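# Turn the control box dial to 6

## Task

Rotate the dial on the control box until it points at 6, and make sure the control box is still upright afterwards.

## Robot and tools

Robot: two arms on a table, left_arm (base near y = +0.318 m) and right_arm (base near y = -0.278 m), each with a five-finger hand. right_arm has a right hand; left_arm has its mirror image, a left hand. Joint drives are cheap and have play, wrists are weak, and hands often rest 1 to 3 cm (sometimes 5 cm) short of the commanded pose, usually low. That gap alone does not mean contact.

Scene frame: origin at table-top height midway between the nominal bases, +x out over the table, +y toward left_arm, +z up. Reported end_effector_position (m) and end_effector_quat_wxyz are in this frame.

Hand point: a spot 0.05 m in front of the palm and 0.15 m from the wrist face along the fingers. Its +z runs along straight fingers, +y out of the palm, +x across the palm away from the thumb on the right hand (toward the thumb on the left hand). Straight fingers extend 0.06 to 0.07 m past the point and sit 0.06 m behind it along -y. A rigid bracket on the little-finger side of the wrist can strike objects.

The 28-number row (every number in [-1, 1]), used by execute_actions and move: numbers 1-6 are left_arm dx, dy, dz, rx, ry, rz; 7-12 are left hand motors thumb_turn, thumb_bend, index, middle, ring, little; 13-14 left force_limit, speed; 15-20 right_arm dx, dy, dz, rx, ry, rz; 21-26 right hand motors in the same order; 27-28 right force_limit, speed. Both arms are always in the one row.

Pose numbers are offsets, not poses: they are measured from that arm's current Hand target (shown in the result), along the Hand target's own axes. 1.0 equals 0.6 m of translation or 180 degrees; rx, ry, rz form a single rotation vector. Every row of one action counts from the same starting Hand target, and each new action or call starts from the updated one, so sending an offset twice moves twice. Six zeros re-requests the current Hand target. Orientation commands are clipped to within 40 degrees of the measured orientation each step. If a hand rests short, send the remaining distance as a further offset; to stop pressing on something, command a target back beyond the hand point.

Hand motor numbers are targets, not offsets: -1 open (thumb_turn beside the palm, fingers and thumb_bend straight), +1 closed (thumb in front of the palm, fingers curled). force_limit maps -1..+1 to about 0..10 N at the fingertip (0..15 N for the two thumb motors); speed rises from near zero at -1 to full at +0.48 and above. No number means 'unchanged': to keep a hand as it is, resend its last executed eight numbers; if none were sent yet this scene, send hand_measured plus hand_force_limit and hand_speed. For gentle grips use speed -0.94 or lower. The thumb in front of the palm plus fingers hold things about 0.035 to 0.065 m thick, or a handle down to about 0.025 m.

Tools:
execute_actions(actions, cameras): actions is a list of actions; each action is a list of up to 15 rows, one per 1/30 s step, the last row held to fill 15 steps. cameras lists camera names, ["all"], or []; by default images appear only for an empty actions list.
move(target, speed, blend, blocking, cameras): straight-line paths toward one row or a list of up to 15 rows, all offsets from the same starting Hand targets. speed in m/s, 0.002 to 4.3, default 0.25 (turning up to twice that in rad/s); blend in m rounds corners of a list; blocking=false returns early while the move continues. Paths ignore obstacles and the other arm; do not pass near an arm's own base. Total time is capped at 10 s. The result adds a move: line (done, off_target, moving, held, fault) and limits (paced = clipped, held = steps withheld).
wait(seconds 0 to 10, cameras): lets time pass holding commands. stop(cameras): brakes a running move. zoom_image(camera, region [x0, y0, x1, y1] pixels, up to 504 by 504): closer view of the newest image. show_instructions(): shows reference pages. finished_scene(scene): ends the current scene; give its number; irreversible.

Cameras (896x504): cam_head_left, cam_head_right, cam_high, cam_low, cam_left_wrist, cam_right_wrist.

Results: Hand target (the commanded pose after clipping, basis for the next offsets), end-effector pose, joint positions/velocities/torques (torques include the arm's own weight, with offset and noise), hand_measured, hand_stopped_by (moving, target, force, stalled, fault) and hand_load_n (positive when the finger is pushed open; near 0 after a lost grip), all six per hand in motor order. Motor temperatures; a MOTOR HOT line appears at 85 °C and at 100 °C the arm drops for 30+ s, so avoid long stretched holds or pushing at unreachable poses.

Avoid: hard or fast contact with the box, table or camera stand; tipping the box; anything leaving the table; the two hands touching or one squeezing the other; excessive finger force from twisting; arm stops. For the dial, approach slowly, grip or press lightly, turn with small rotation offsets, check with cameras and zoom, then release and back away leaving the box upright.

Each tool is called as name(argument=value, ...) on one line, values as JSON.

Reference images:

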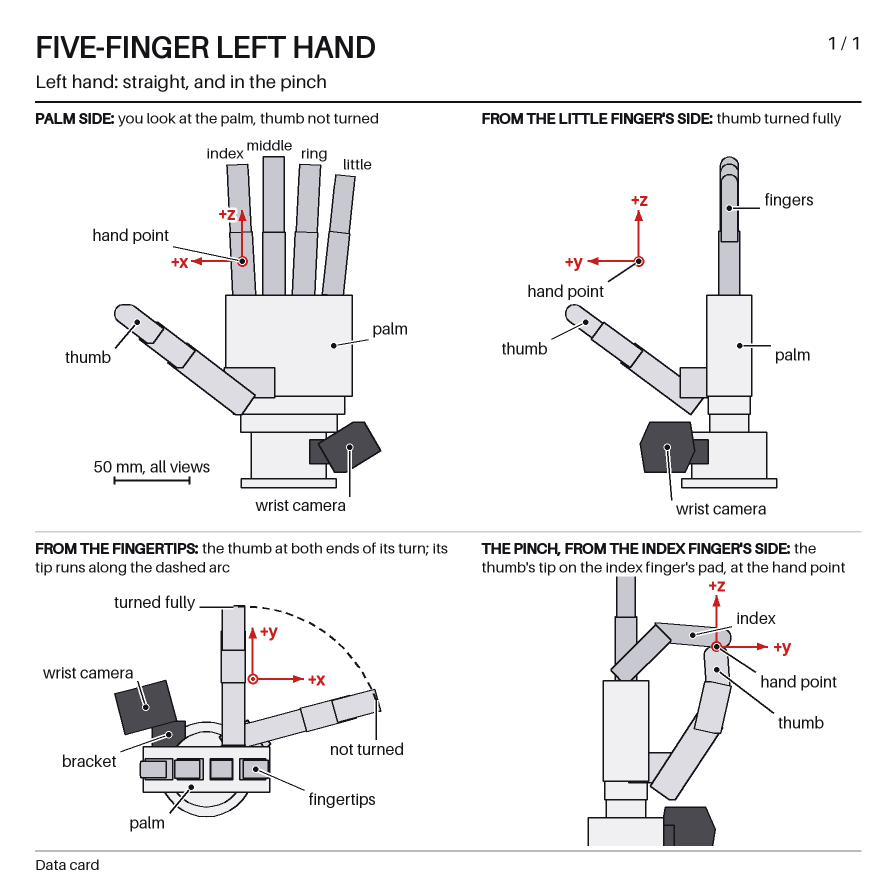

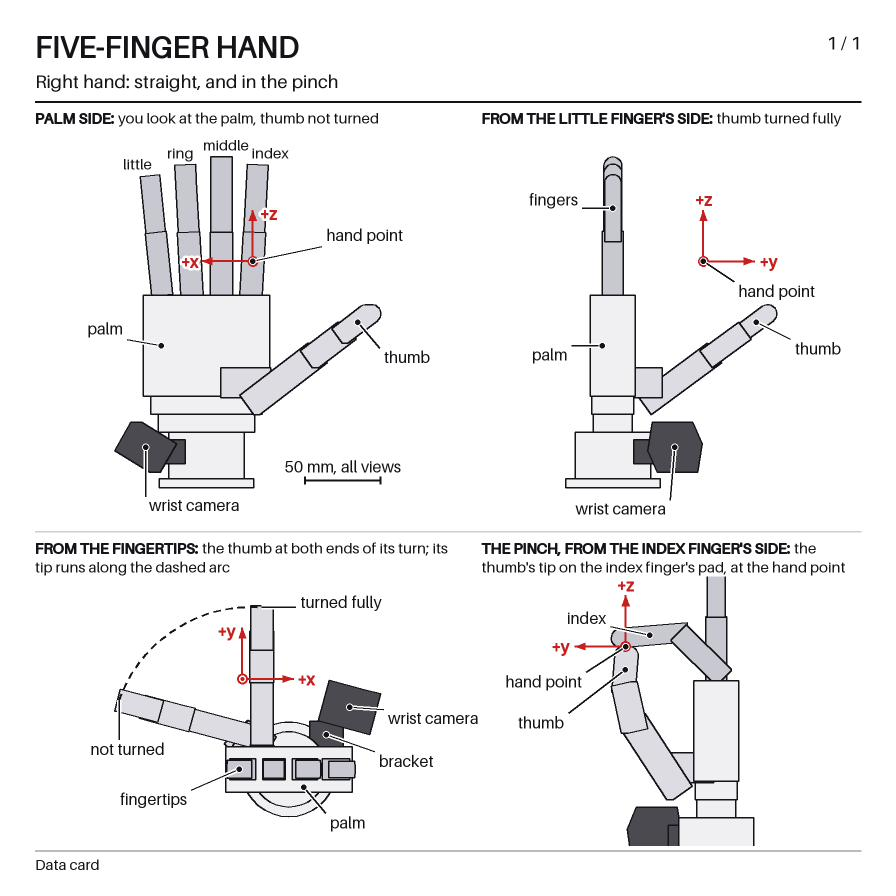

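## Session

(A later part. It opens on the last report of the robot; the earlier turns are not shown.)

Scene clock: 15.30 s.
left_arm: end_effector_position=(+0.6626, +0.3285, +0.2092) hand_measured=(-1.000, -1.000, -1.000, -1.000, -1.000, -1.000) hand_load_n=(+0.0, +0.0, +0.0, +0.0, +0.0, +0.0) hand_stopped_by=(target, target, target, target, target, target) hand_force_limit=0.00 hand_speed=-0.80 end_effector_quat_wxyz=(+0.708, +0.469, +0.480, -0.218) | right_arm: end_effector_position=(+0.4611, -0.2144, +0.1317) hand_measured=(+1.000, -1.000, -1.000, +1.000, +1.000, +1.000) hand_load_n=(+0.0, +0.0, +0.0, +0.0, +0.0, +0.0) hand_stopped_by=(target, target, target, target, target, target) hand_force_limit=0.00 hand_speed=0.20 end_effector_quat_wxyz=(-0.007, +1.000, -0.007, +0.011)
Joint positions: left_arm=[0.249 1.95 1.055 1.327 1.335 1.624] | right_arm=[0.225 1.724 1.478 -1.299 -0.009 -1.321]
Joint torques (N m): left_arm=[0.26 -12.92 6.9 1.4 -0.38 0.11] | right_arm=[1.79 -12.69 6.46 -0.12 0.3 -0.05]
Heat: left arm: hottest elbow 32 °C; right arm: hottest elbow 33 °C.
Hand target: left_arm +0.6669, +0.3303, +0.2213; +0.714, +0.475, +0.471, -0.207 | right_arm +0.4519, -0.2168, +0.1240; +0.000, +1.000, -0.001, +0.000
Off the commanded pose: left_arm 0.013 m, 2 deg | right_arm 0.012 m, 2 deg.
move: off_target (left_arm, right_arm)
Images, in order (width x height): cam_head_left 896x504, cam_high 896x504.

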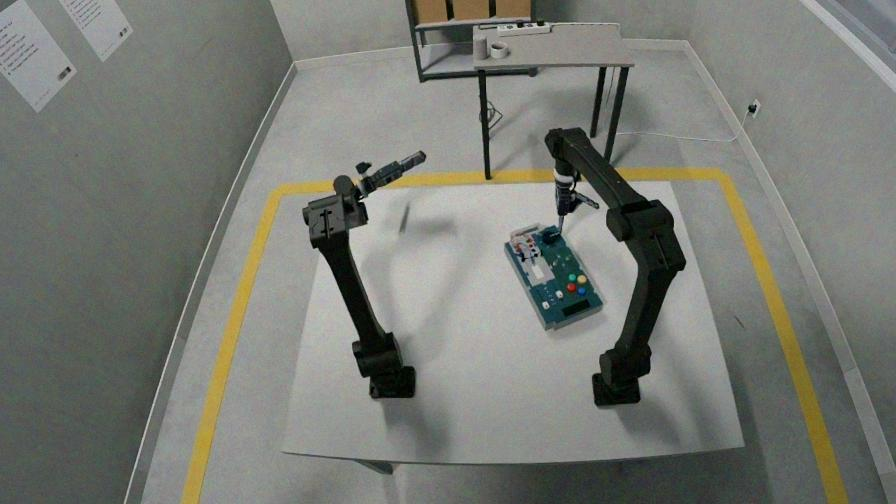

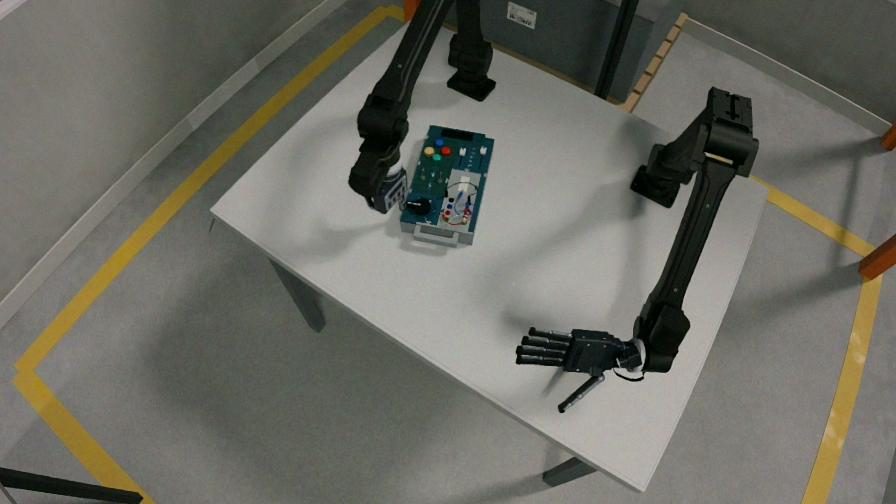

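move(target=[[0,0,0,0,0,0,-1,-1,-1,-1,-1,-1,0,-0.8,-0.0433,-0.0067,0.0033,0,0,0,1,-1,-1,1,1,1,0,0.2]], speed=0.05, cameras=["cam_head_left","cam_high"])

zoom_image(camera="cam_head_left", region=[520, 195, 590, 265])

zoom_image(camera="cam_high", region=[380, 170, 450, 240])

Scene clock: 17.20 s.
left_arm: end_effector_position=(+0.6626, +0.3285, +0.2092) hand_measured=(-1.000, -1.000, -1.000, -1.000, -1.000, -1.000) hand_load_n=(+0.0, +0.0, +0.0, +0.0, +0.0, +0.0) hand_stopped_by=(target, target, target, target, target, target) hand_force_limit=0.00 hand_speed=-0.80 end_effector_quat_wxyz=(+0.708, +0.469, +0.480, -0.218) | right_arm: end_effector_position=(+0.4414, -0.2177, +0.1316) hand_measured=(+1.000, -1.000, -1.000, +1.000, +1.000, +1.000) hand_load_n=(+0.0, +0.0, -0.5, +0.0, +0.0, +0.0) hand_stopped_by=(target, target, target, target, target, target) hand_force_limit=0.00 hand_speed=0.20 end_effector_quat_wxyz=(-0.002, +1.000, +0.001, +0.018)
Joint positions: left_arm=[0.249 1.95 1.055 1.327 1.335 1.624] | right_arm=[0.234 1.664 1.398 -1.268 0.005 -1.329]
Joint torques (N m): left_arm=[0.44 -12.86 6.97 1.47 -0.38 0.16] | right_arm=[2.73 -11.69 6.22 -0.36 0.18 0.18]
Heat: left arm: hottest elbow 32 °C; right arm: hottest elbow 33 °C.
Hand target: left_arm +0.6669, +0.3303, +0.2213; +0.714, +0.475, +0.471, -0.207 | right_arm +0.4260, -0.2127, +0.1220; +0.000, +1.000, -0.001, +0.000
Off the commanded pose: left_arm 0.013 m, 2 deg | right_arm 0.019 m, 2 deg.
move: off_target (left_arm, right_arm)
Images, in order (width x height): cam_head_left 896x504, cam_high 896x504.

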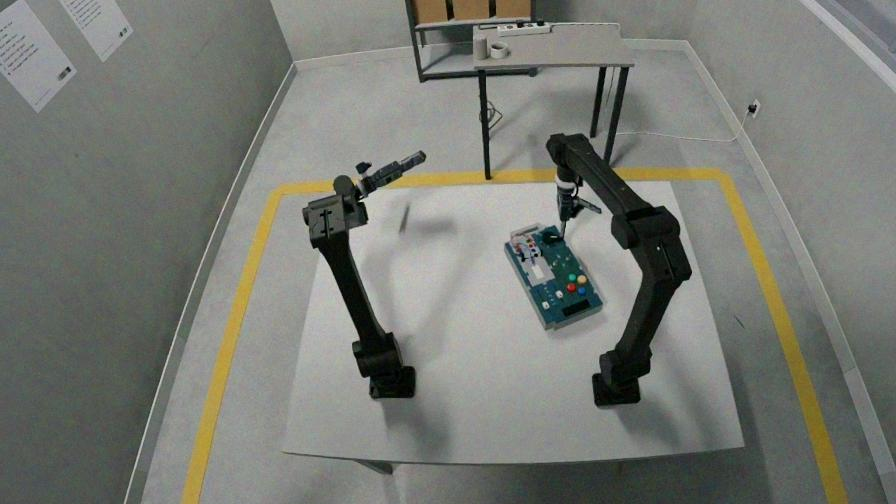

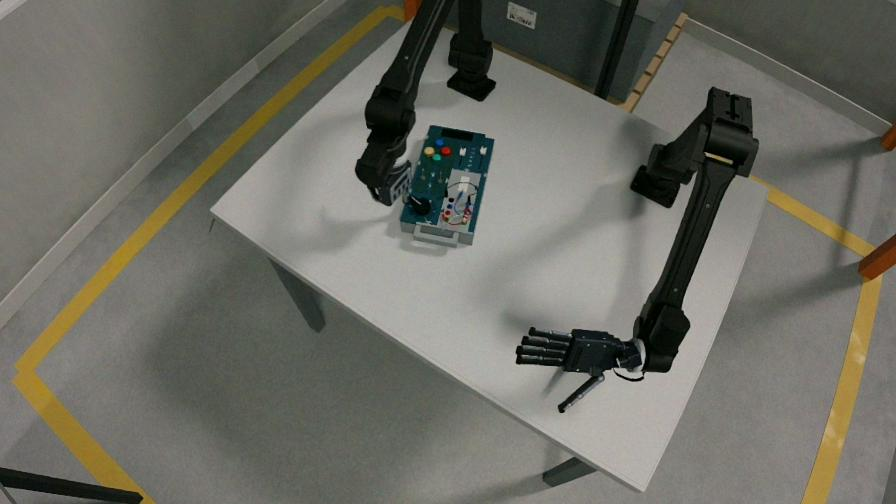

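Scaled by 7.200 from the camera's 896x504 image, which has a finer 1280x720 frame.

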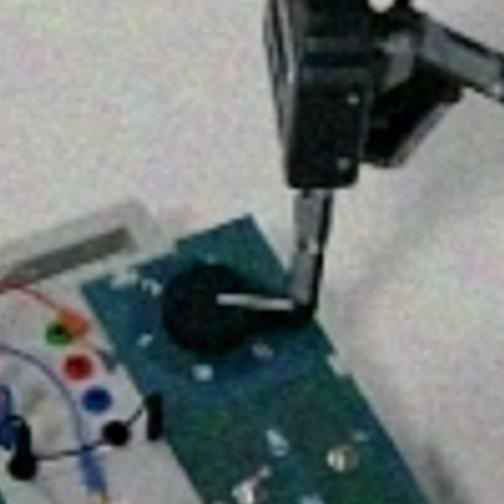

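Scaled by 7.200 from the camera's 896x504 image, which has a finer 1280x720 frame.

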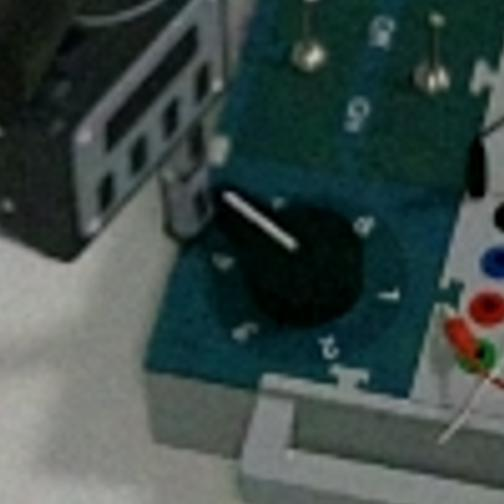

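move(target=[[0,0,0,0,0,0,-1,-1,-1,-1,-1,-1,0,-0.8,0,0.015,0,0,0,0,1,-1,-1,1,1,1,0,0.2],[0,0,0,0,0,0,-1,-1,-1,-1,-1,-1,0,-0.8,0.0667,0.015,0.003,0,0,0,1,-1,-1,1,1,1,0,0.2],[0,0,0,0,0,0,-1,-1,-1,-1,-1,-1,0,-0.8,0.0667,-0.0183,0.003,0,0,0,1,-1,-1,1,1,1,0,0.2]], speed=0.08, cameras=["cam_head_left","cam_high"])

zoom_image(camera="cam_head_left", region=[520, 195, 590, 265])

zoom_image(camera="cam_high", region=[380, 170, 450, 240])

Scene clock: 20.73 s.
left_arm: end_effector_position=(+0.6626, +0.3285, +0.2092) hand_measured=(-1.000, -1.000, -1.000, -1.000, -1.000, -1.000) hand_load_n=(+0.0, +0.0, +0.0, +0.0, +0.0, +0.0) hand_stopped_by=(target, target, target, target, target, target) hand_force_limit=0.00 hand_speed=-0.80 end_effector_quat_wxyz=(+0.708, +0.469, +0.480, -0.218) | right_arm: end_effector_position=(+0.4443, -0.2161, +0.1323) hand_measured=(+1.000, -1.000, -1.000, +1.000, +1.000, +1.000) hand_load_n=(+0.0, +0.0, -3.0, +0.0, +0.0, +0.0) hand_stopped_by=(target, target, target, target, target, target) hand_force_limit=0.00 hand_speed=0.20 end_effector_quat_wxyz=(+0.006, +1.000, +0.006, -0.008)
Joint positions: left_arm=[0.249 1.95 1.055 1.327 1.335 1.624] | right_arm=[0.238 1.709 1.453 -1.333 0.007 -1.335]
Joint torques (N m): left_arm=[0.21 -12.86 6.86 1.5 -0.36 0.12] | right_arm=[2.55 -7.82 12.14 0.65 0.1 0.27]
Heat: left arm: hottest elbow 33 °C; right arm: hottest elbow 33 °C.
Hand target: left_arm +0.6669, +0.3303, +0.2213; +0.714, +0.475, +0.471, -0.207 | right_arm +0.4661, -0.2018, +0.1203; +0.000, +1.000, -0.001, +0.000
Off the commanded pose: left_arm 0.013 m, 2 deg | right_arm 0.029 m, 1 deg.
move: off_target (left_arm, right_arm)
Images, in order (width x height): cam_head_left 896x504, cam_high 896x504.

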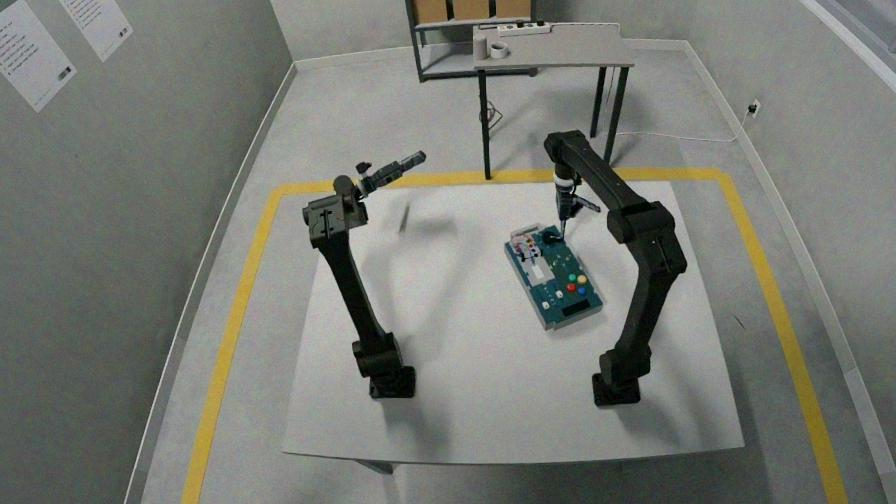

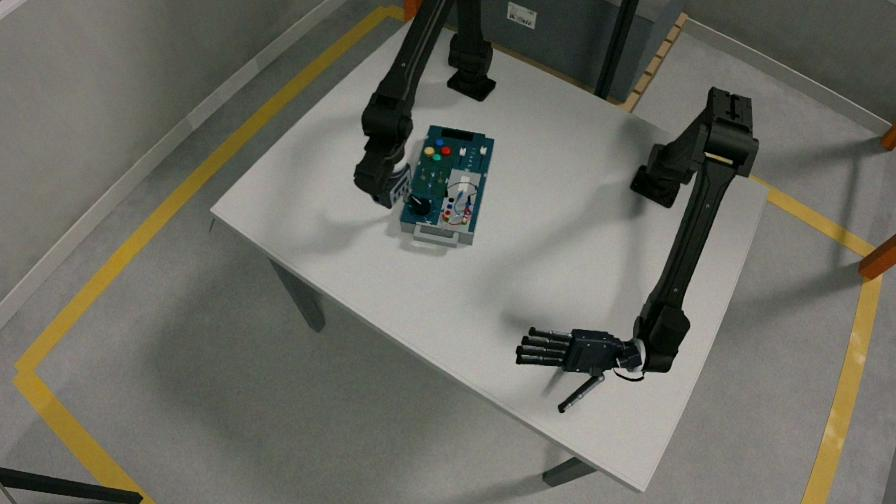

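Scaled by 7.200 from the camera's 896x504 image, which has a finer 1280x720 frame.

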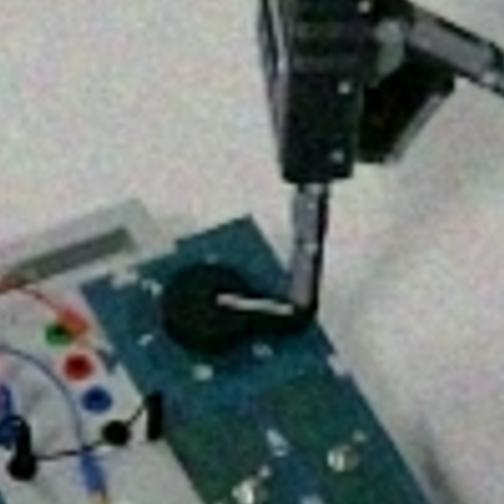

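Scaled by 7.200 from the camera's 896x504 image, which has a finer 1280x720 frame.

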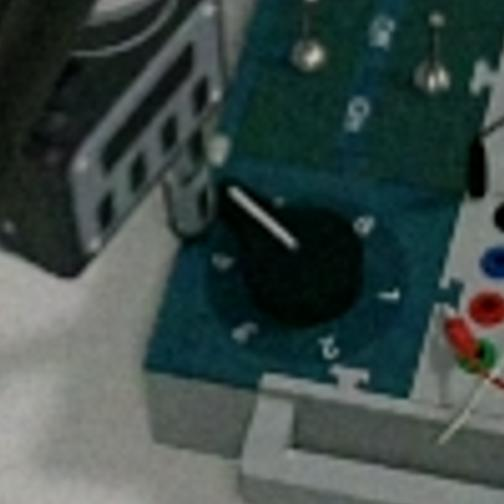

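move(target=[[0,0,0,0,0,0,-1,-1,-1,-1,-1,-1,0,-0.8,0,0.0383,0,0,0,0,1,-1,-1,1,1,1,0,0.2]], speed=0.08)

Scene clock: 22.23 s.
left_arm: end_effector_position=(+0.6626, +0.3285, +0.2092) hand_measured=(-1.000, -1.000, -1.000, -1.000, -1.000, -1.000) hand_load_n=(+0.0, +0.0, +0.0, +0.0, +0.0, +0.0) hand_stopped_by=(target, target, target, target, target, target) hand_force_limit=0.00 hand_speed=-0.80 end_effector_quat_wxyz=(+0.708, +0.469, +0.480, -0.218) | right_arm: end_effector_position=(+0.4450, -0.2219, +0.1317) hand_measured=(+1.000, -1.000, -1.000, +1.000, +1.000, +1.000) hand_load_n=(+0.0, +0.0, +0.0, +0.0, +0.0, +0.0) hand_stopped_by=(target, target, target, target, target, target) hand_force_limit=0.00 hand_speed=0.20 end_effector_quat_wxyz=(-0.001, +1.000, +0.000, -0.010)
Joint positions: left_arm=[0.249 1.95 1.055 1.327 1.335 1.624] | right_arm=[0.22 1.709 1.453 -1.333 -0.006 -1.339]
Joint torques (N m): left_arm=[0.26 -13.04 6.98 1.46 -0.33 0.15] | right_arm=[0.26 -8.82 10.77 0.81 0.22 -0.15]
Heat: left arm: hottest elbow 33 °C; right arm: hottest elbow 33 °C.
Hand target: left_arm +0.6669, +0.3303, +0.2213; +0.714, +0.475, +0.471, -0.207 | right_arm +0.4660, -0.2248, +0.1202; +0.000, +1.000, -0.001, +0.000
Off the commanded pose: left_arm 0.013 m, 2 deg | right_arm 0.024 m, 1 deg.
move: off_target (left_arm, right_arm)

move(target=[[0,0,0,0,0,0,-1,-1,-1,-1,-1,-1,0,-0.8,0.03,0,0,0,0,0,1,-1,-1,1,1,1,0,0.2]], speed=0.08, cameras=["cam_head_left"])

zoom_image(camera="cam_head_left", region=[520, 195, 590, 265])

Scene clock: 24.07 s.
left_arm: end_effector_position=(+0.6626, +0.3285, +0.2092) hand_measured=(-1.000, -1.000, -1.000, -1.000, -1.000, -1.000) hand_load_n=(+0.0, +0.0, +0.0, +0.0, +0.0, +0.0) hand_stopped_by=(target, target, target, target, target, target) hand_force_limit=0.00 hand_speed=-0.80 end_effector_quat_wxyz=(+0.708, +0.469, +0.480, -0.218) | right_arm: end_effector_position=(+0.4615, -0.2250, +0.1128) hand_measured=(+1.000, -1.000, -1.000, +1.000, +1.000, +1.000) hand_load_n=(+0.0, +0.0, +0.0, +0.0, +0.0, +0.0) hand_stopped_by=(target, target, target, target, target, target) hand_force_limit=0.00 hand_speed=0.20 end_effector_quat_wxyz=(+0.001, +1.000, -0.004, -0.025)
Joint positions: left_arm=[0.249 1.95 1.055 1.327 1.335 1.624] | right_arm=[0.205 1.784 1.499 -1.336 -0.009 -1.347]
Joint torques (N m): left_arm=[0.03 -13.04 6.87 1.54 -0.35 0.12] | right_arm=[0.97 -12.04 11.95 0.17 0.32 -0.13]
Heat: left arm: hottest elbow 33 °C; right arm: hottest elbow 33 °C.
Hand target: left_arm +0.6669, +0.3303, +0.2213; +0.714, +0.475, +0.471, -0.207 | right_arm +0.4840, -0.2248, +0.1203; +0.000, +1.000, -0.001, +0.000
Off the commanded pose: left_arm 0.013 m, 2 deg | right_arm 0.024 m, 3 deg.
move: off_target (left_arm, right_arm)
Images, in order (width x height): cam_head_left 896x504.

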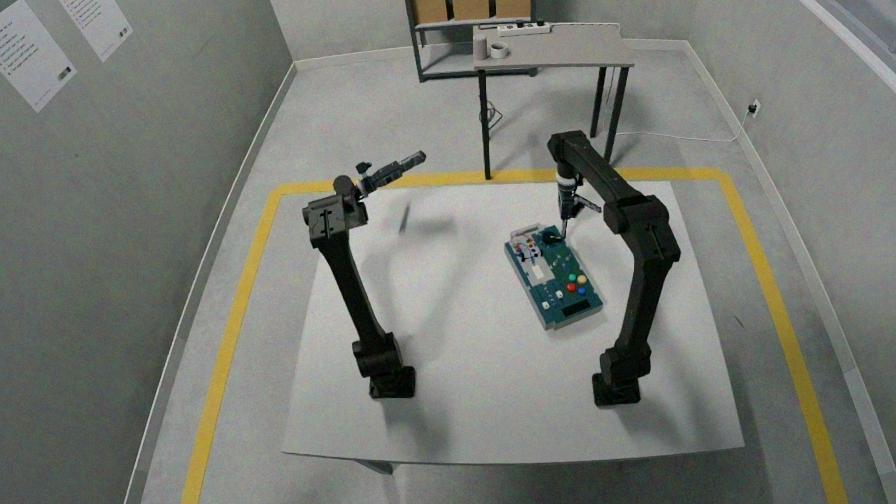

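Scaled by 7.200 from the camera's 896x504 image, which has a finer 1280x720 frame.

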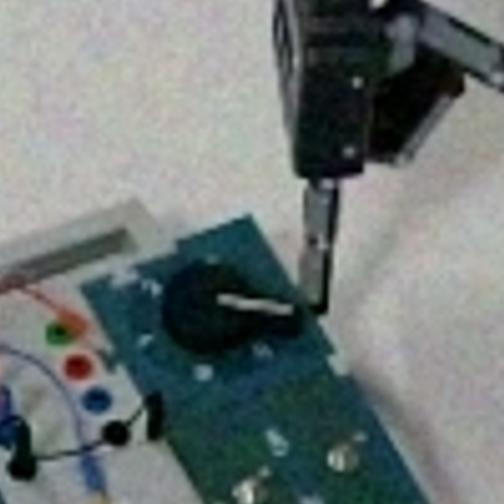

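move(target=[[0,0,0,0,0,0,-1,-1,-1,-1,-1,-1,0,-0.8,0,0.003,-0.04,0,0,0,1,-1,-1,1,1,1,0,0.2]], speed=0.08)

Scene clock: 25.87 s.
left_arm: end_effector_position=(+0.6626, +0.3285, +0.2092) hand_measured=(-1.000, -1.000, -1.000, -1.000, -1.000, -1.000) hand_load_n=(+0.0, +0.0, +0.0, +0.0, +0.0, +0.0) hand_stopped_by=(target, target, target, target, target, target) hand_force_limit=0.00 hand_speed=-0.80 end_effector_quat_wxyz=(+0.708, +0.469, +0.480, -0.218) | right_arm: end_effector_position=(+0.4658, -0.2246, +0.1246) hand_measured=(+1.000, -1.000, -1.000, +1.000, +1.000, +1.000) hand_load_n=(+0.0, +0.0, +0.0, +0.0, +0.0, +0.0) hand_stopped_by=(target, target, target, target, target, target) hand_force_limit=0.00 hand_speed=0.20 end_effector_quat_wxyz=(+0.001, +1.000, -0.003, -0.024)
Joint positions: left_arm=[0.249 1.95 1.055 1.327 1.335 1.624] | right_arm=[0.205 1.784 1.532 -1.365 -0.009 -1.35]
Joint torques (N m): left_arm=[0.26 -12.81 6.91 1.54 -0.36 0.13] | right_arm=[0.73 -13.45 12.77 -0.99 0.32 -0.15]
Motor temperatures (°C): left_arm=[29 31 33 27 28 26] | right_arm=[30 32 34 30 28 30]
Heat: left arm: hottest elbow 33 °C; right arm: hottest elbow 34 °C.
Hand target: left_arm +0.6669, +0.3303, +0.2213; +0.714, +0.475, +0.471, -0.207 | right_arm +0.4840, -0.2266, +0.1442; +0.000, +1.000, -0.001, +0.000
Off the commanded pose: left_arm 0.013 m, 2 deg | right_arm 0.027 m, 3 deg.
move: off_target (left_arm, right_arm)

move(target=[[0,0,0,0,0,0,-1,-1,-1,-1,-1,-1,0,-0.8,0,0,-0.0117,0,0,0,1,-1,-1,1,1,1,0,0.2],[0,0,0,0,0,0,-1,-1,-1,-1,-1,-1,0,-0.8,0,-0.04,-0.0117,0,0,0,1,-1,-1,1,1,1,0,0.2]], speed=0.08, cameras=["cam_head_left","cam_high"])

zoom_image(camera="cam_head_left", region=[520, 195, 590, 265])

zoom_image(camera="cam_high", region=[380, 170, 450, 240])

Scene clock: 28.17 s.
left_arm: end_effector_position=(+0.6626, +0.3285, +0.2092) hand_measured=(-1.000, -1.000, -1.000, -1.000, -1.000, -1.000) hand_load_n=(+0.0, +0.0, +0.0, +0.0, +0.0, +0.0) hand_stopped_by=(target, target, target, target, target, target) hand_force_limit=0.00 hand_speed=-0.80 end_effector_quat_wxyz=(+0.708, +0.469, +0.480, -0.218) | right_arm: end_effector_position=(+0.4691, -0.2071, +0.1364) hand_measured=(+1.000, -1.000, -1.000, +1.000, +1.000, +1.000) hand_load_n=(+0.0, +0.0, +0.0, +0.0, +0.0, +0.0) hand_stopped_by=(target, target, target, target, target, target) hand_force_limit=0.00 hand_speed=0.20 end_effector_quat_wxyz=(+0.000, +1.000, +0.007, -0.018)
Joint positions: left_arm=[0.249 1.95 1.055 1.327 1.335 1.624] | right_arm=[0.237 1.784 1.565 -1.387 -0.009 -1.338]
Joint torques (N m): left_arm=[0.32 -13.04 6.87 1.51 -0.37 0.14] | right_arm=[1.61 -12.69 12.92 -0.96 0.29 0.18]
Heat: left arm: hottest elbow 33 °C; right arm: hottest elbow 34 °C.
Hand target: left_arm +0.6669, +0.3303, +0.2213; +0.714, +0.475, +0.471, -0.207 | right_arm +0.4840, -0.2027, +0.1512; +0.000, +1.000, -0.001, +0.000
Off the commanded pose: left_arm 0.013 m, 2 deg | right_arm 0.022 m, 2 deg.
move: off_target (left_arm, right_arm)
Images, in order (width x height): cam_head_left 896x504, cam_high 896x504.

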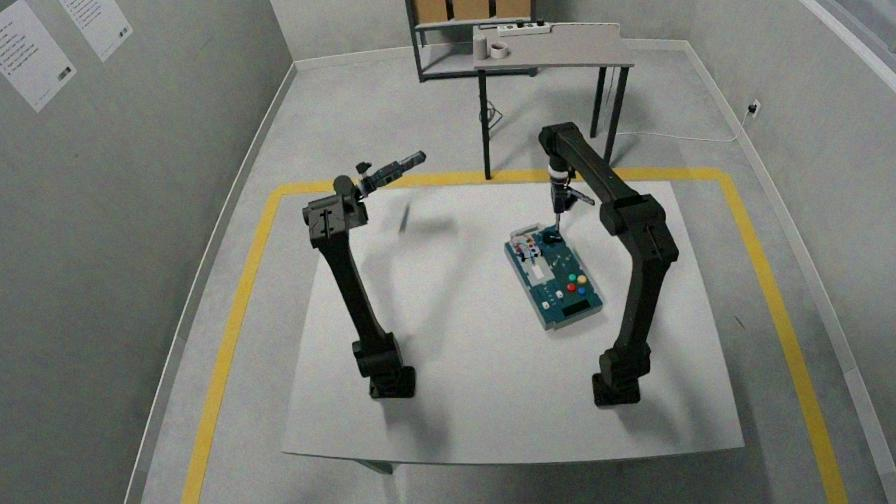

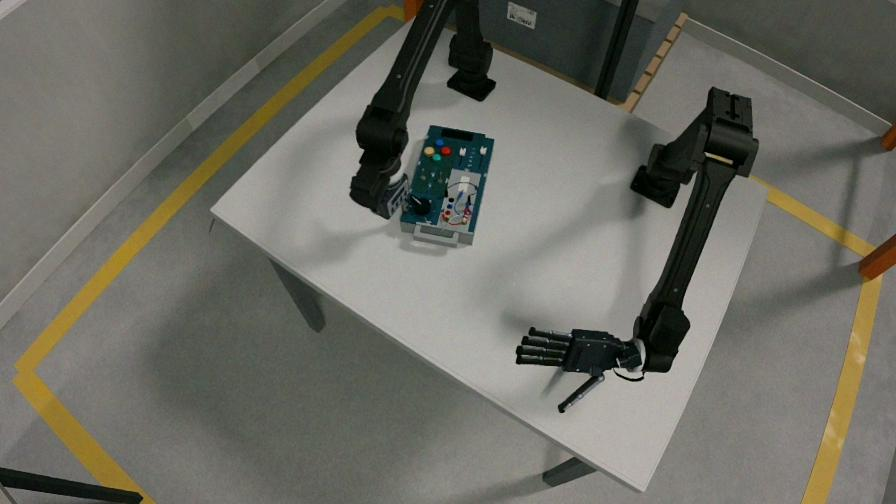

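Scaled by 7.200 from the camera's 896x504 image, which has a finer 1280x720 frame.

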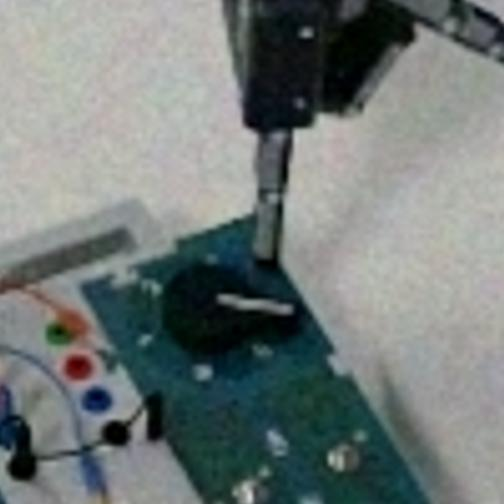

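Scaled by 7.200 from the camera's 896x504 image, which has a finer 1280x720 frame.

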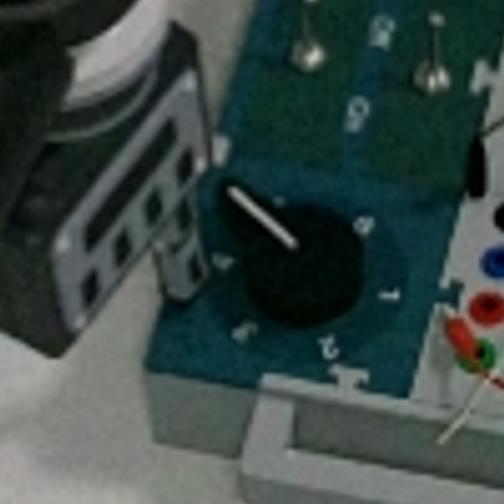

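move(target=[[0,0,0,0,0,0,-1,-1,-1,-1,-1,-1,0,-0.8,-0.05,0.003,0.047,0,0,0,1,-1,-1,1,1,1,0,0.2]], speed=0.08, cameras=["cam_head_left"])

zoom_image(camera="cam_head_left", region=[520, 195, 590, 265])

Scene clock: 29.87 s.
left_arm: end_effector_position=(+0.6626, +0.3285, +0.2092) hand_measured=(-1.000, -1.000, -1.000, -1.000, -1.000, -1.000) hand_load_n=(+0.0, +0.0, +0.0, +0.0, +0.0, +0.0) hand_stopped_by=(target, target, target, target, target, target) hand_force_limit=0.00 hand_speed=-0.80 end_effector_quat_wxyz=(+0.708, +0.469, +0.480, -0.218) | right_arm: end_effector_position=(+0.4636, -0.2046, +0.1319) hand_measured=(+1.000, -1.000, -1.000, +1.000, +1.000, +1.000) hand_load_n=(+0.5, +0.0, +0.0, +0.0, +0.5, +0.0) hand_stopped_by=(target, target, target, target, target, target) hand_force_limit=0.00 hand_speed=0.20 end_effector_quat_wxyz=(-0.007, +1.000, +0.000, +0.011)
Joint positions: left_arm=[0.249 1.95 1.055 1.327 1.335 1.624] | right_arm=[0.243 1.734 1.492 -1.304 -0.009 -1.318]
Joint torques (N m): left_arm=[0.5 -13.33 6.98 1.47 -0.37 0.12] | right_arm=[2.08 -12.57 6.54 0.01 0.3 0.17]
Heat: left arm: hottest elbow 33 °C; right arm: hottest elbow 34 °C.
Hand target: left_arm +0.6669, +0.3303, +0.2213; +0.714, +0.475, +0.471, -0.207 | right_arm +0.4541, -0.2045, +0.1230; +0.000, +1.000, -0.001, +0.000
Off the commanded pose: left_arm 0.013 m, 2 deg | right_arm 0.013 m, 2 deg.
move: off_target (left_arm, right_arm)
Images, in order (width x height): cam_head_left 896x504.

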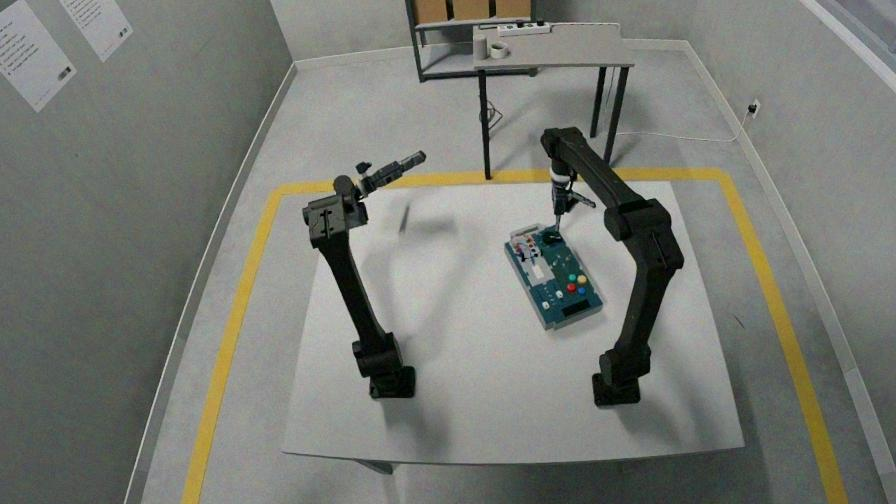

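Scaled by 7.200 from the camera's 896x504 image, which has a finer 1280x720 frame.

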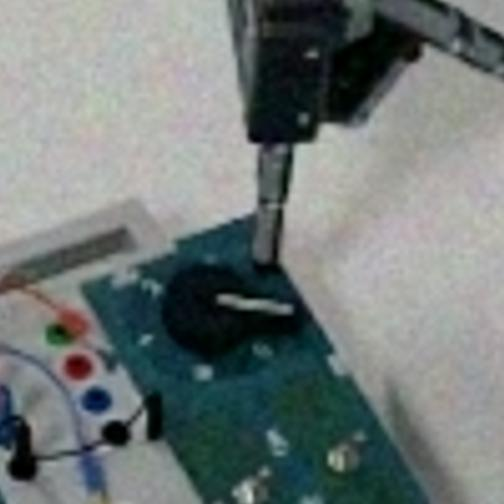

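move(target=[[0,0,0,0,0,0,-1,-1,-1,-1,-1,-1,0,-0.8,0,0.0217,0,0,0,0,1,-1,-1,1,1,1,0,0.2],[0,0,0,0,0,0,-1,-1,-1,-1,-1,-1,0,-0.8,-0.05,0.0217,0.003,0,0,0,1,-1,-1,1,1,1,0,0.2]], speed=[0.08,0.06], cameras=["cam_head_left","cam_high"])

zoom_image(camera="cam_head_left", region=[520, 195, 590, 265])

zoom_image(camera="cam_high", region=[380, 170, 450, 240])

Scene clock: 32.23 s.
left_arm: end_effector_position=(+0.6626, +0.3285, +0.2092) hand_measured=(-1.000, -1.000, -1.000, -1.000, -1.000, -1.000) hand_load_n=(+0.0, +0.0, +0.0, +0.0, -0.5, +0.0) hand_stopped_by=(target, target, target, target, target, target) hand_force_limit=0.00 hand_speed=-0.80 end_effector_quat_wxyz=(+0.708, +0.469, +0.480, -0.218) | right_arm: end_effector_position=(+0.4360, -0.2151, +0.1307) hand_measured=(+1.000, -1.000, -1.000, +1.000, +1.000, +1.000) hand_load_n=(+0.0, -0.5, +0.0, +0.5, +0.0, +0.5) hand_stopped_by=(target, target, target, target, target, target) hand_force_limit=0.00 hand_speed=0.20 end_effector_quat_wxyz=(-0.008, +1.000, -0.003, +0.015)
Joint positions: left_arm=[0.249 1.95 1.055 1.327 1.335 1.624] | right_arm=[0.236 1.656 1.387 -1.268 -0.009 -1.318]
Joint torques (N m): left_arm=[0.38 -13.51 6.97 1.44 -0.37 0.14] | right_arm=[1.9 -11.52 6.16 -0.24 0.3 0.07]
Heat: left arm: hottest elbow 33 °C; right arm: hottest elbow 34 °C.
Hand target: left_arm +0.6669, +0.3303, +0.2213; +0.714, +0.475, +0.471, -0.207 | right_arm +0.4239, -0.2173, +0.1211; +0.000, +1.000, -0.001, +0.000
Off the commanded pose: left_arm 0.013 m, 2 deg | right_arm 0.015 m, 2 deg.
move: off_target (left_arm, right_arm)
Images, in order (width x height): cam_head_left 896x504, cam_high 896x504.

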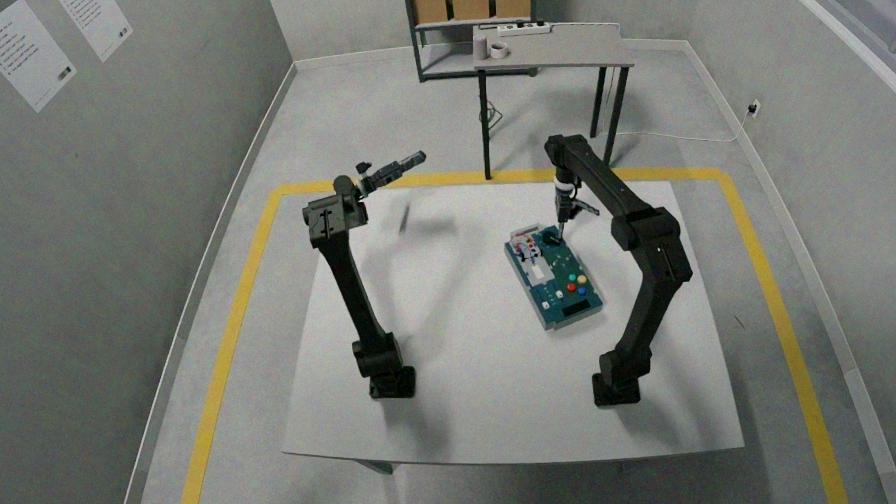

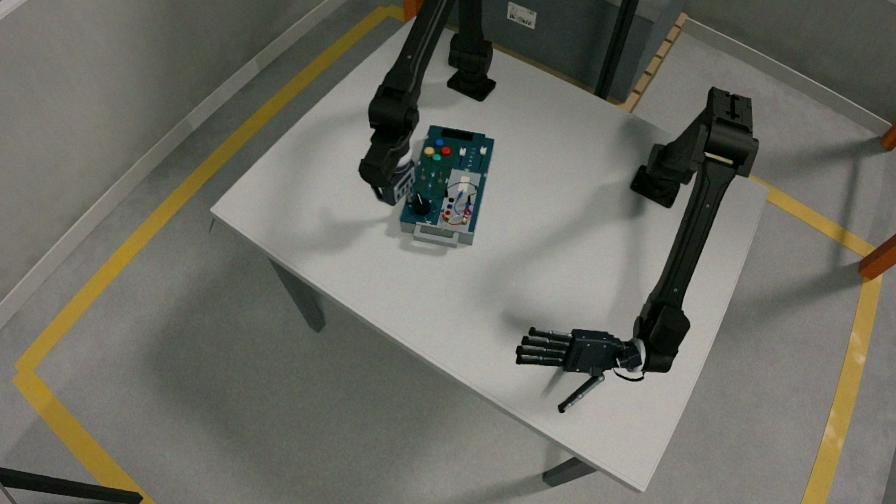

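Scaled by 7.200 from the camera's 896x504 image, which has a finer 1280x720 frame.

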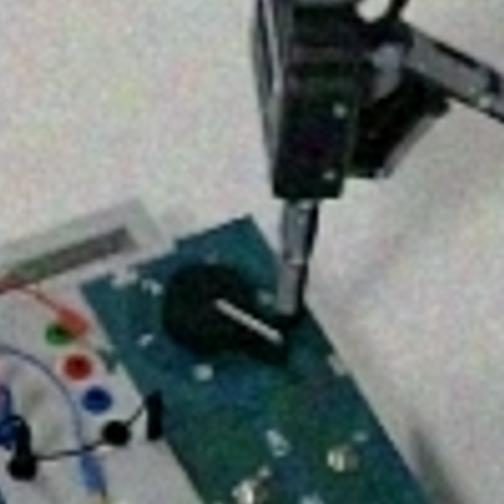

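Scaled by 7.200 from the camera's 896x504 image, which has a finer 1280x720 frame.

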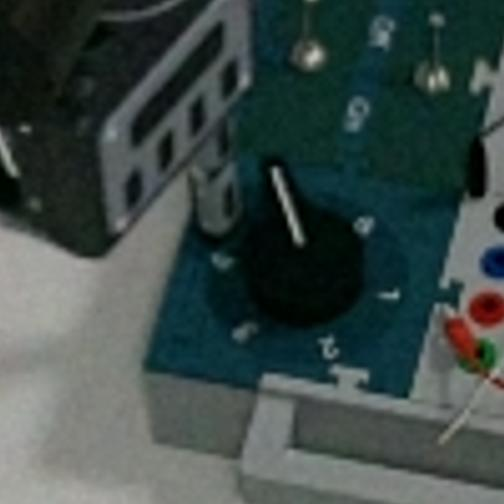

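move(target=[[0,0,0,0,0,0,-1,-1,-1,-1,-1,-1,0,-0.8,-0.0175,-0.02,0.002,0,0,0,1,-1,-1,1,1,1,0,0.2]], speed=0.05, cameras=["cam_head_left","cam_high"])

zoom_image(camera="cam_head_left", region=[520, 195, 590, 265])

zoom_image(camera="cam_high", region=[380, 170, 450, 240])

Scene clock: 34.07 s.
left_arm: end_effector_position=(+0.6626, +0.3285, +0.2092) hand_measured=(-1.000, -1.000, -1.000, -1.000, -1.000, -1.000) hand_load_n=(+0.0, +0.0, +0.0, +0.0, +0.0, +0.0) hand_stopped_by=(target, target, target, target, target, target) hand_force_limit=0.00 hand_speed=-0.80 end_effector_quat_wxyz=(+0.708, +0.469, +0.480, -0.218) | right_arm: end_effector_position=(+0.4290, -0.2100, +0.1311) hand_measured=(+1.000, -1.000, -1.000, +1.000, +1.000, +1.000) hand_load_n=(+0.0, +0.0, -1.0, +0.0, +0.0, +0.0) hand_stopped_by=(target, target, target, target, target, target) hand_force_limit=0.00 hand_speed=0.20 end_effector_quat_wxyz=(-0.002, +1.000, +0.002, +0.019)
Joint positions: left_arm=[0.249 1.95 1.055 1.327 1.335 1.624] | right_arm=[0.256 1.638 1.364 -1.259 0.005 -1.309]
Joint torques (N m): left_arm=[0.44 -12.98 7.02 1.52 -0.39 0.12] | right_arm=[2.78 -11.11 6.11 -0.31 0.14 0.21]
Heat: left arm: hottest elbow 33 °C; right arm: hottest elbow 34 °C.
Hand target: left_arm +0.6669, +0.3303, +0.2213; +0.714, +0.475, +0.471, -0.207 | right_arm +0.4135, -0.2052, +0.1200; +0.000, +1.000, -0.001, +0.000
Off the commanded pose: left_arm 0.013 m, 2 deg | right_arm 0.020 m, 2 deg.
move: off_target (left_arm, right_arm)
Images, in order (width x height): cam_head_left 896x504, cam_high 896x504.

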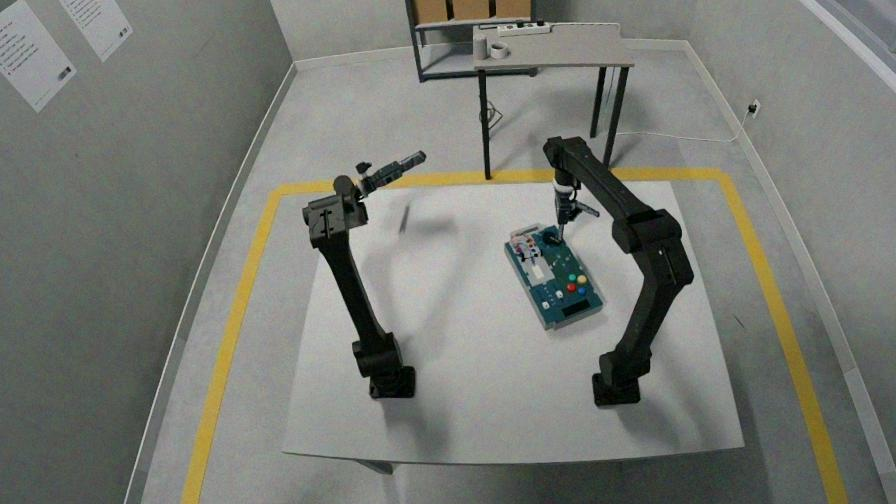

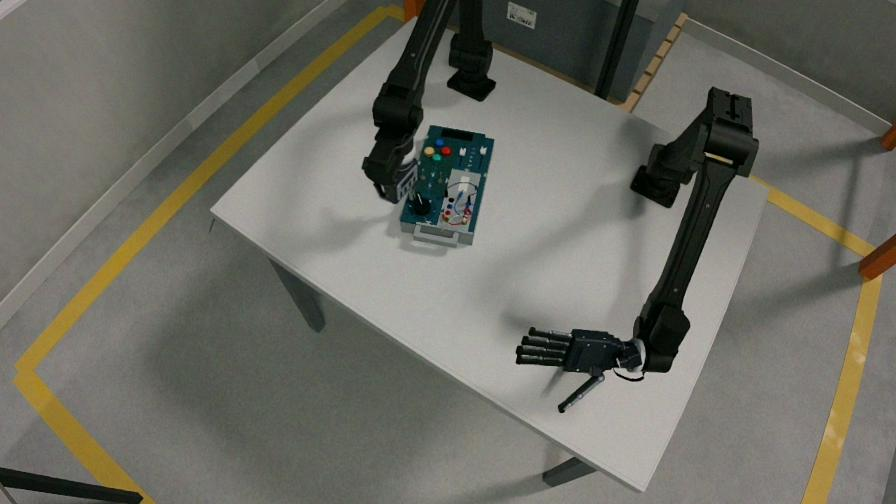

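Scaled by 7.200 from the camera's 896x504 image, which has a finer 1280x720 frame.

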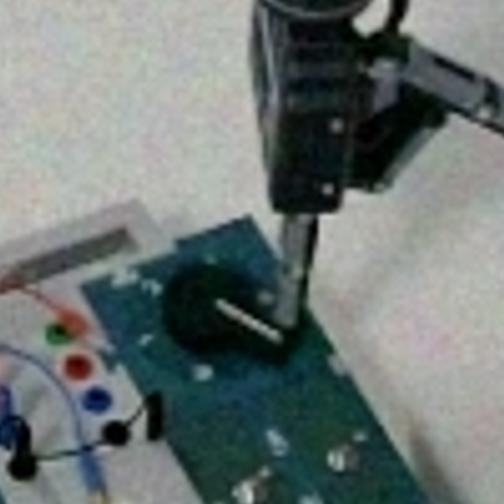

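Scaled by 7.200 from the camera's 896x504 image, which has a finer 1280x720 frame.

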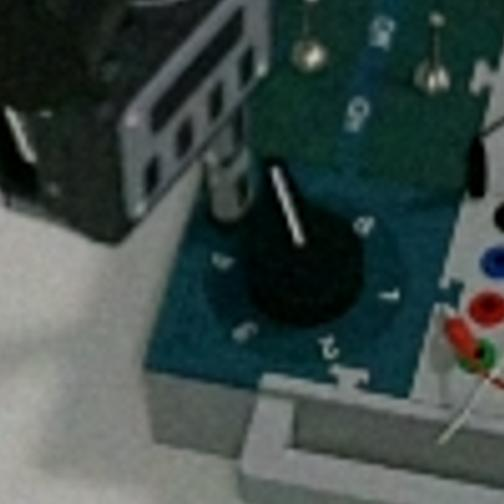

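move(target=[[0,0,0,0,0,0,-1,-1,-1,-1,-1,-1,0,-0.8,-0.0217,-0.015,0.0,0,0,0,1,-1,-1,1,1,1,0,0.2]], speed=0.05, cameras=["cam_head_left","cam_high"])

zoom_image(camera="cam_head_left", region=[520, 195, 590, 265])

zoom_image(camera="cam_high", region=[380, 170, 450, 240])

Scene clock: 35.77 s.
left_arm: end_effector_position=(+0.6626, +0.3285, +0.2092) hand_measured=(-1.000, -1.000, -1.000, -1.000, -1.000, -1.000) hand_load_n=(+0.0, +0.0, +0.0, +0.0, +0.0, +0.0) hand_stopped_by=(target, target, target, target, target, target) hand_force_limit=0.00 hand_speed=-0.80 end_effector_quat_wxyz=(+0.708, +0.469, +0.480, -0.218) | right_arm: end_effector_position=(+0.4184, -0.2060, +0.1312) hand_measured=(+1.000, -1.000, -1.000, +1.000, +1.000, +1.000) hand_load_n=(+0.0, +0.5, -2.5, +0.0, +0.0, +0.0) hand_stopped_by=(target, target, target, target, target, target) hand_force_limit=0.00 hand_speed=0.20 end_effector_quat_wxyz=(+0.001, +1.000, +0.000, +0.022)
Joint positions: left_arm=[0.249 1.95 1.055 1.327 1.335 1.624] | right_arm=[0.273 1.614 1.334 -1.25 0.014 -1.289]
Joint torques (N m): left_arm=[0.44 -13.1 6.93 1.51 -0.35 0.15] | right_arm=[3.49 -10.75 6.11 -0.44 -0.13 0.27]
Heat: left arm: hottest elbow 33 °C; right arm: hottest elbow 34 °C.
Hand target: left_arm +0.6669, +0.3303, +0.2213; +0.714, +0.475, +0.471, -0.207 | right_arm +0.4005, -0.1962, +0.1201; +0.000, +1.000, -0.001, +0.000
Off the commanded pose: left_arm 0.013 m, 2 deg | right_arm 0.023 m, 3 deg.
move: off_target (left_arm, right_arm)
Images, in order (width x height): cam_head_left 896x504, cam_high 896x504.

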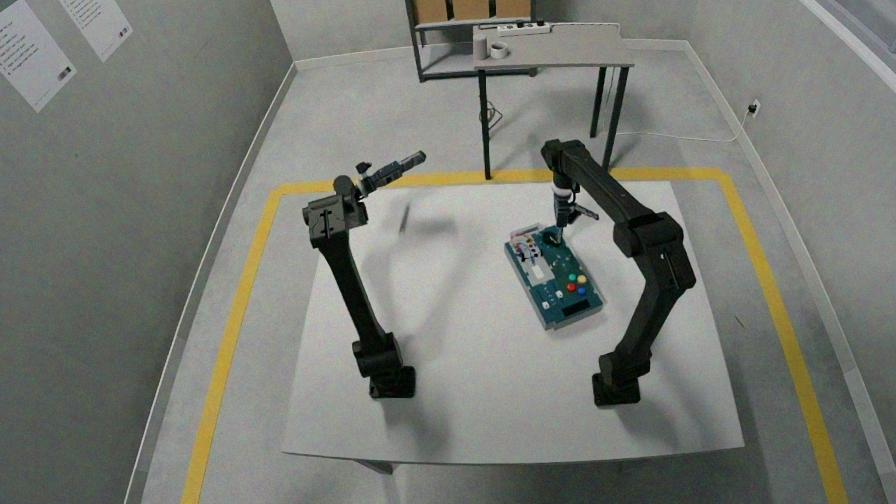

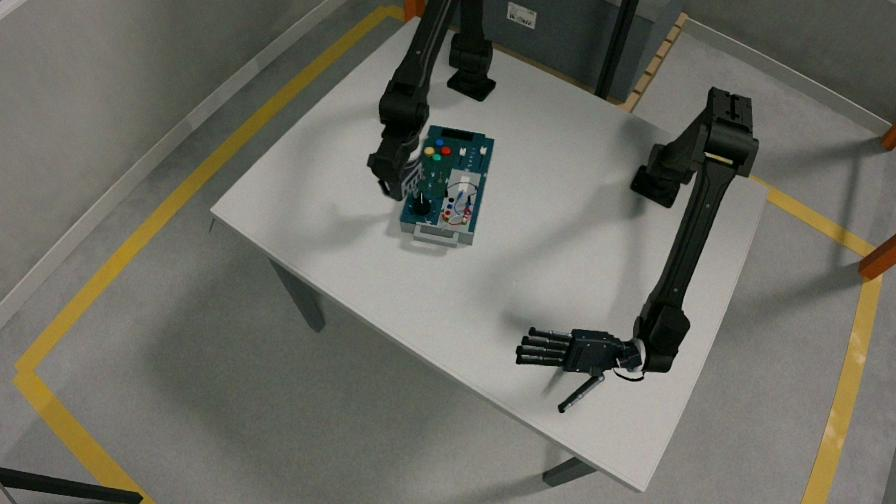

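Scaled by 7.200 from the camera's 896x504 image, which has a finer 1280x720 frame.

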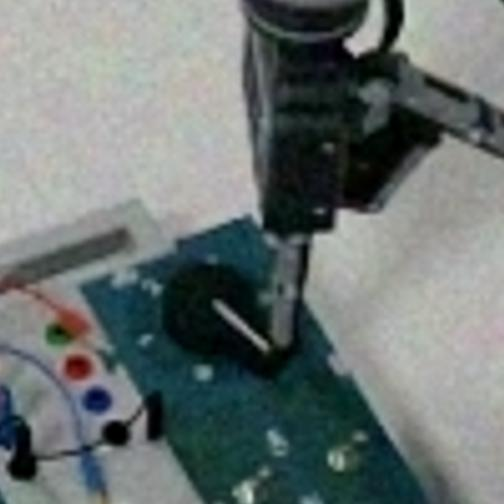

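Scaled by 7.200 from the camera's 896x504 image, which has a finer 1280x720 frame.

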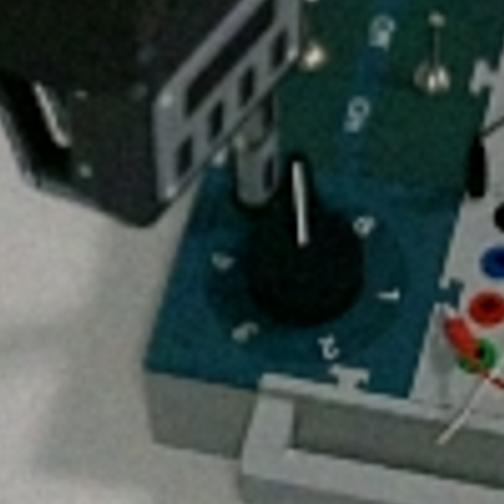

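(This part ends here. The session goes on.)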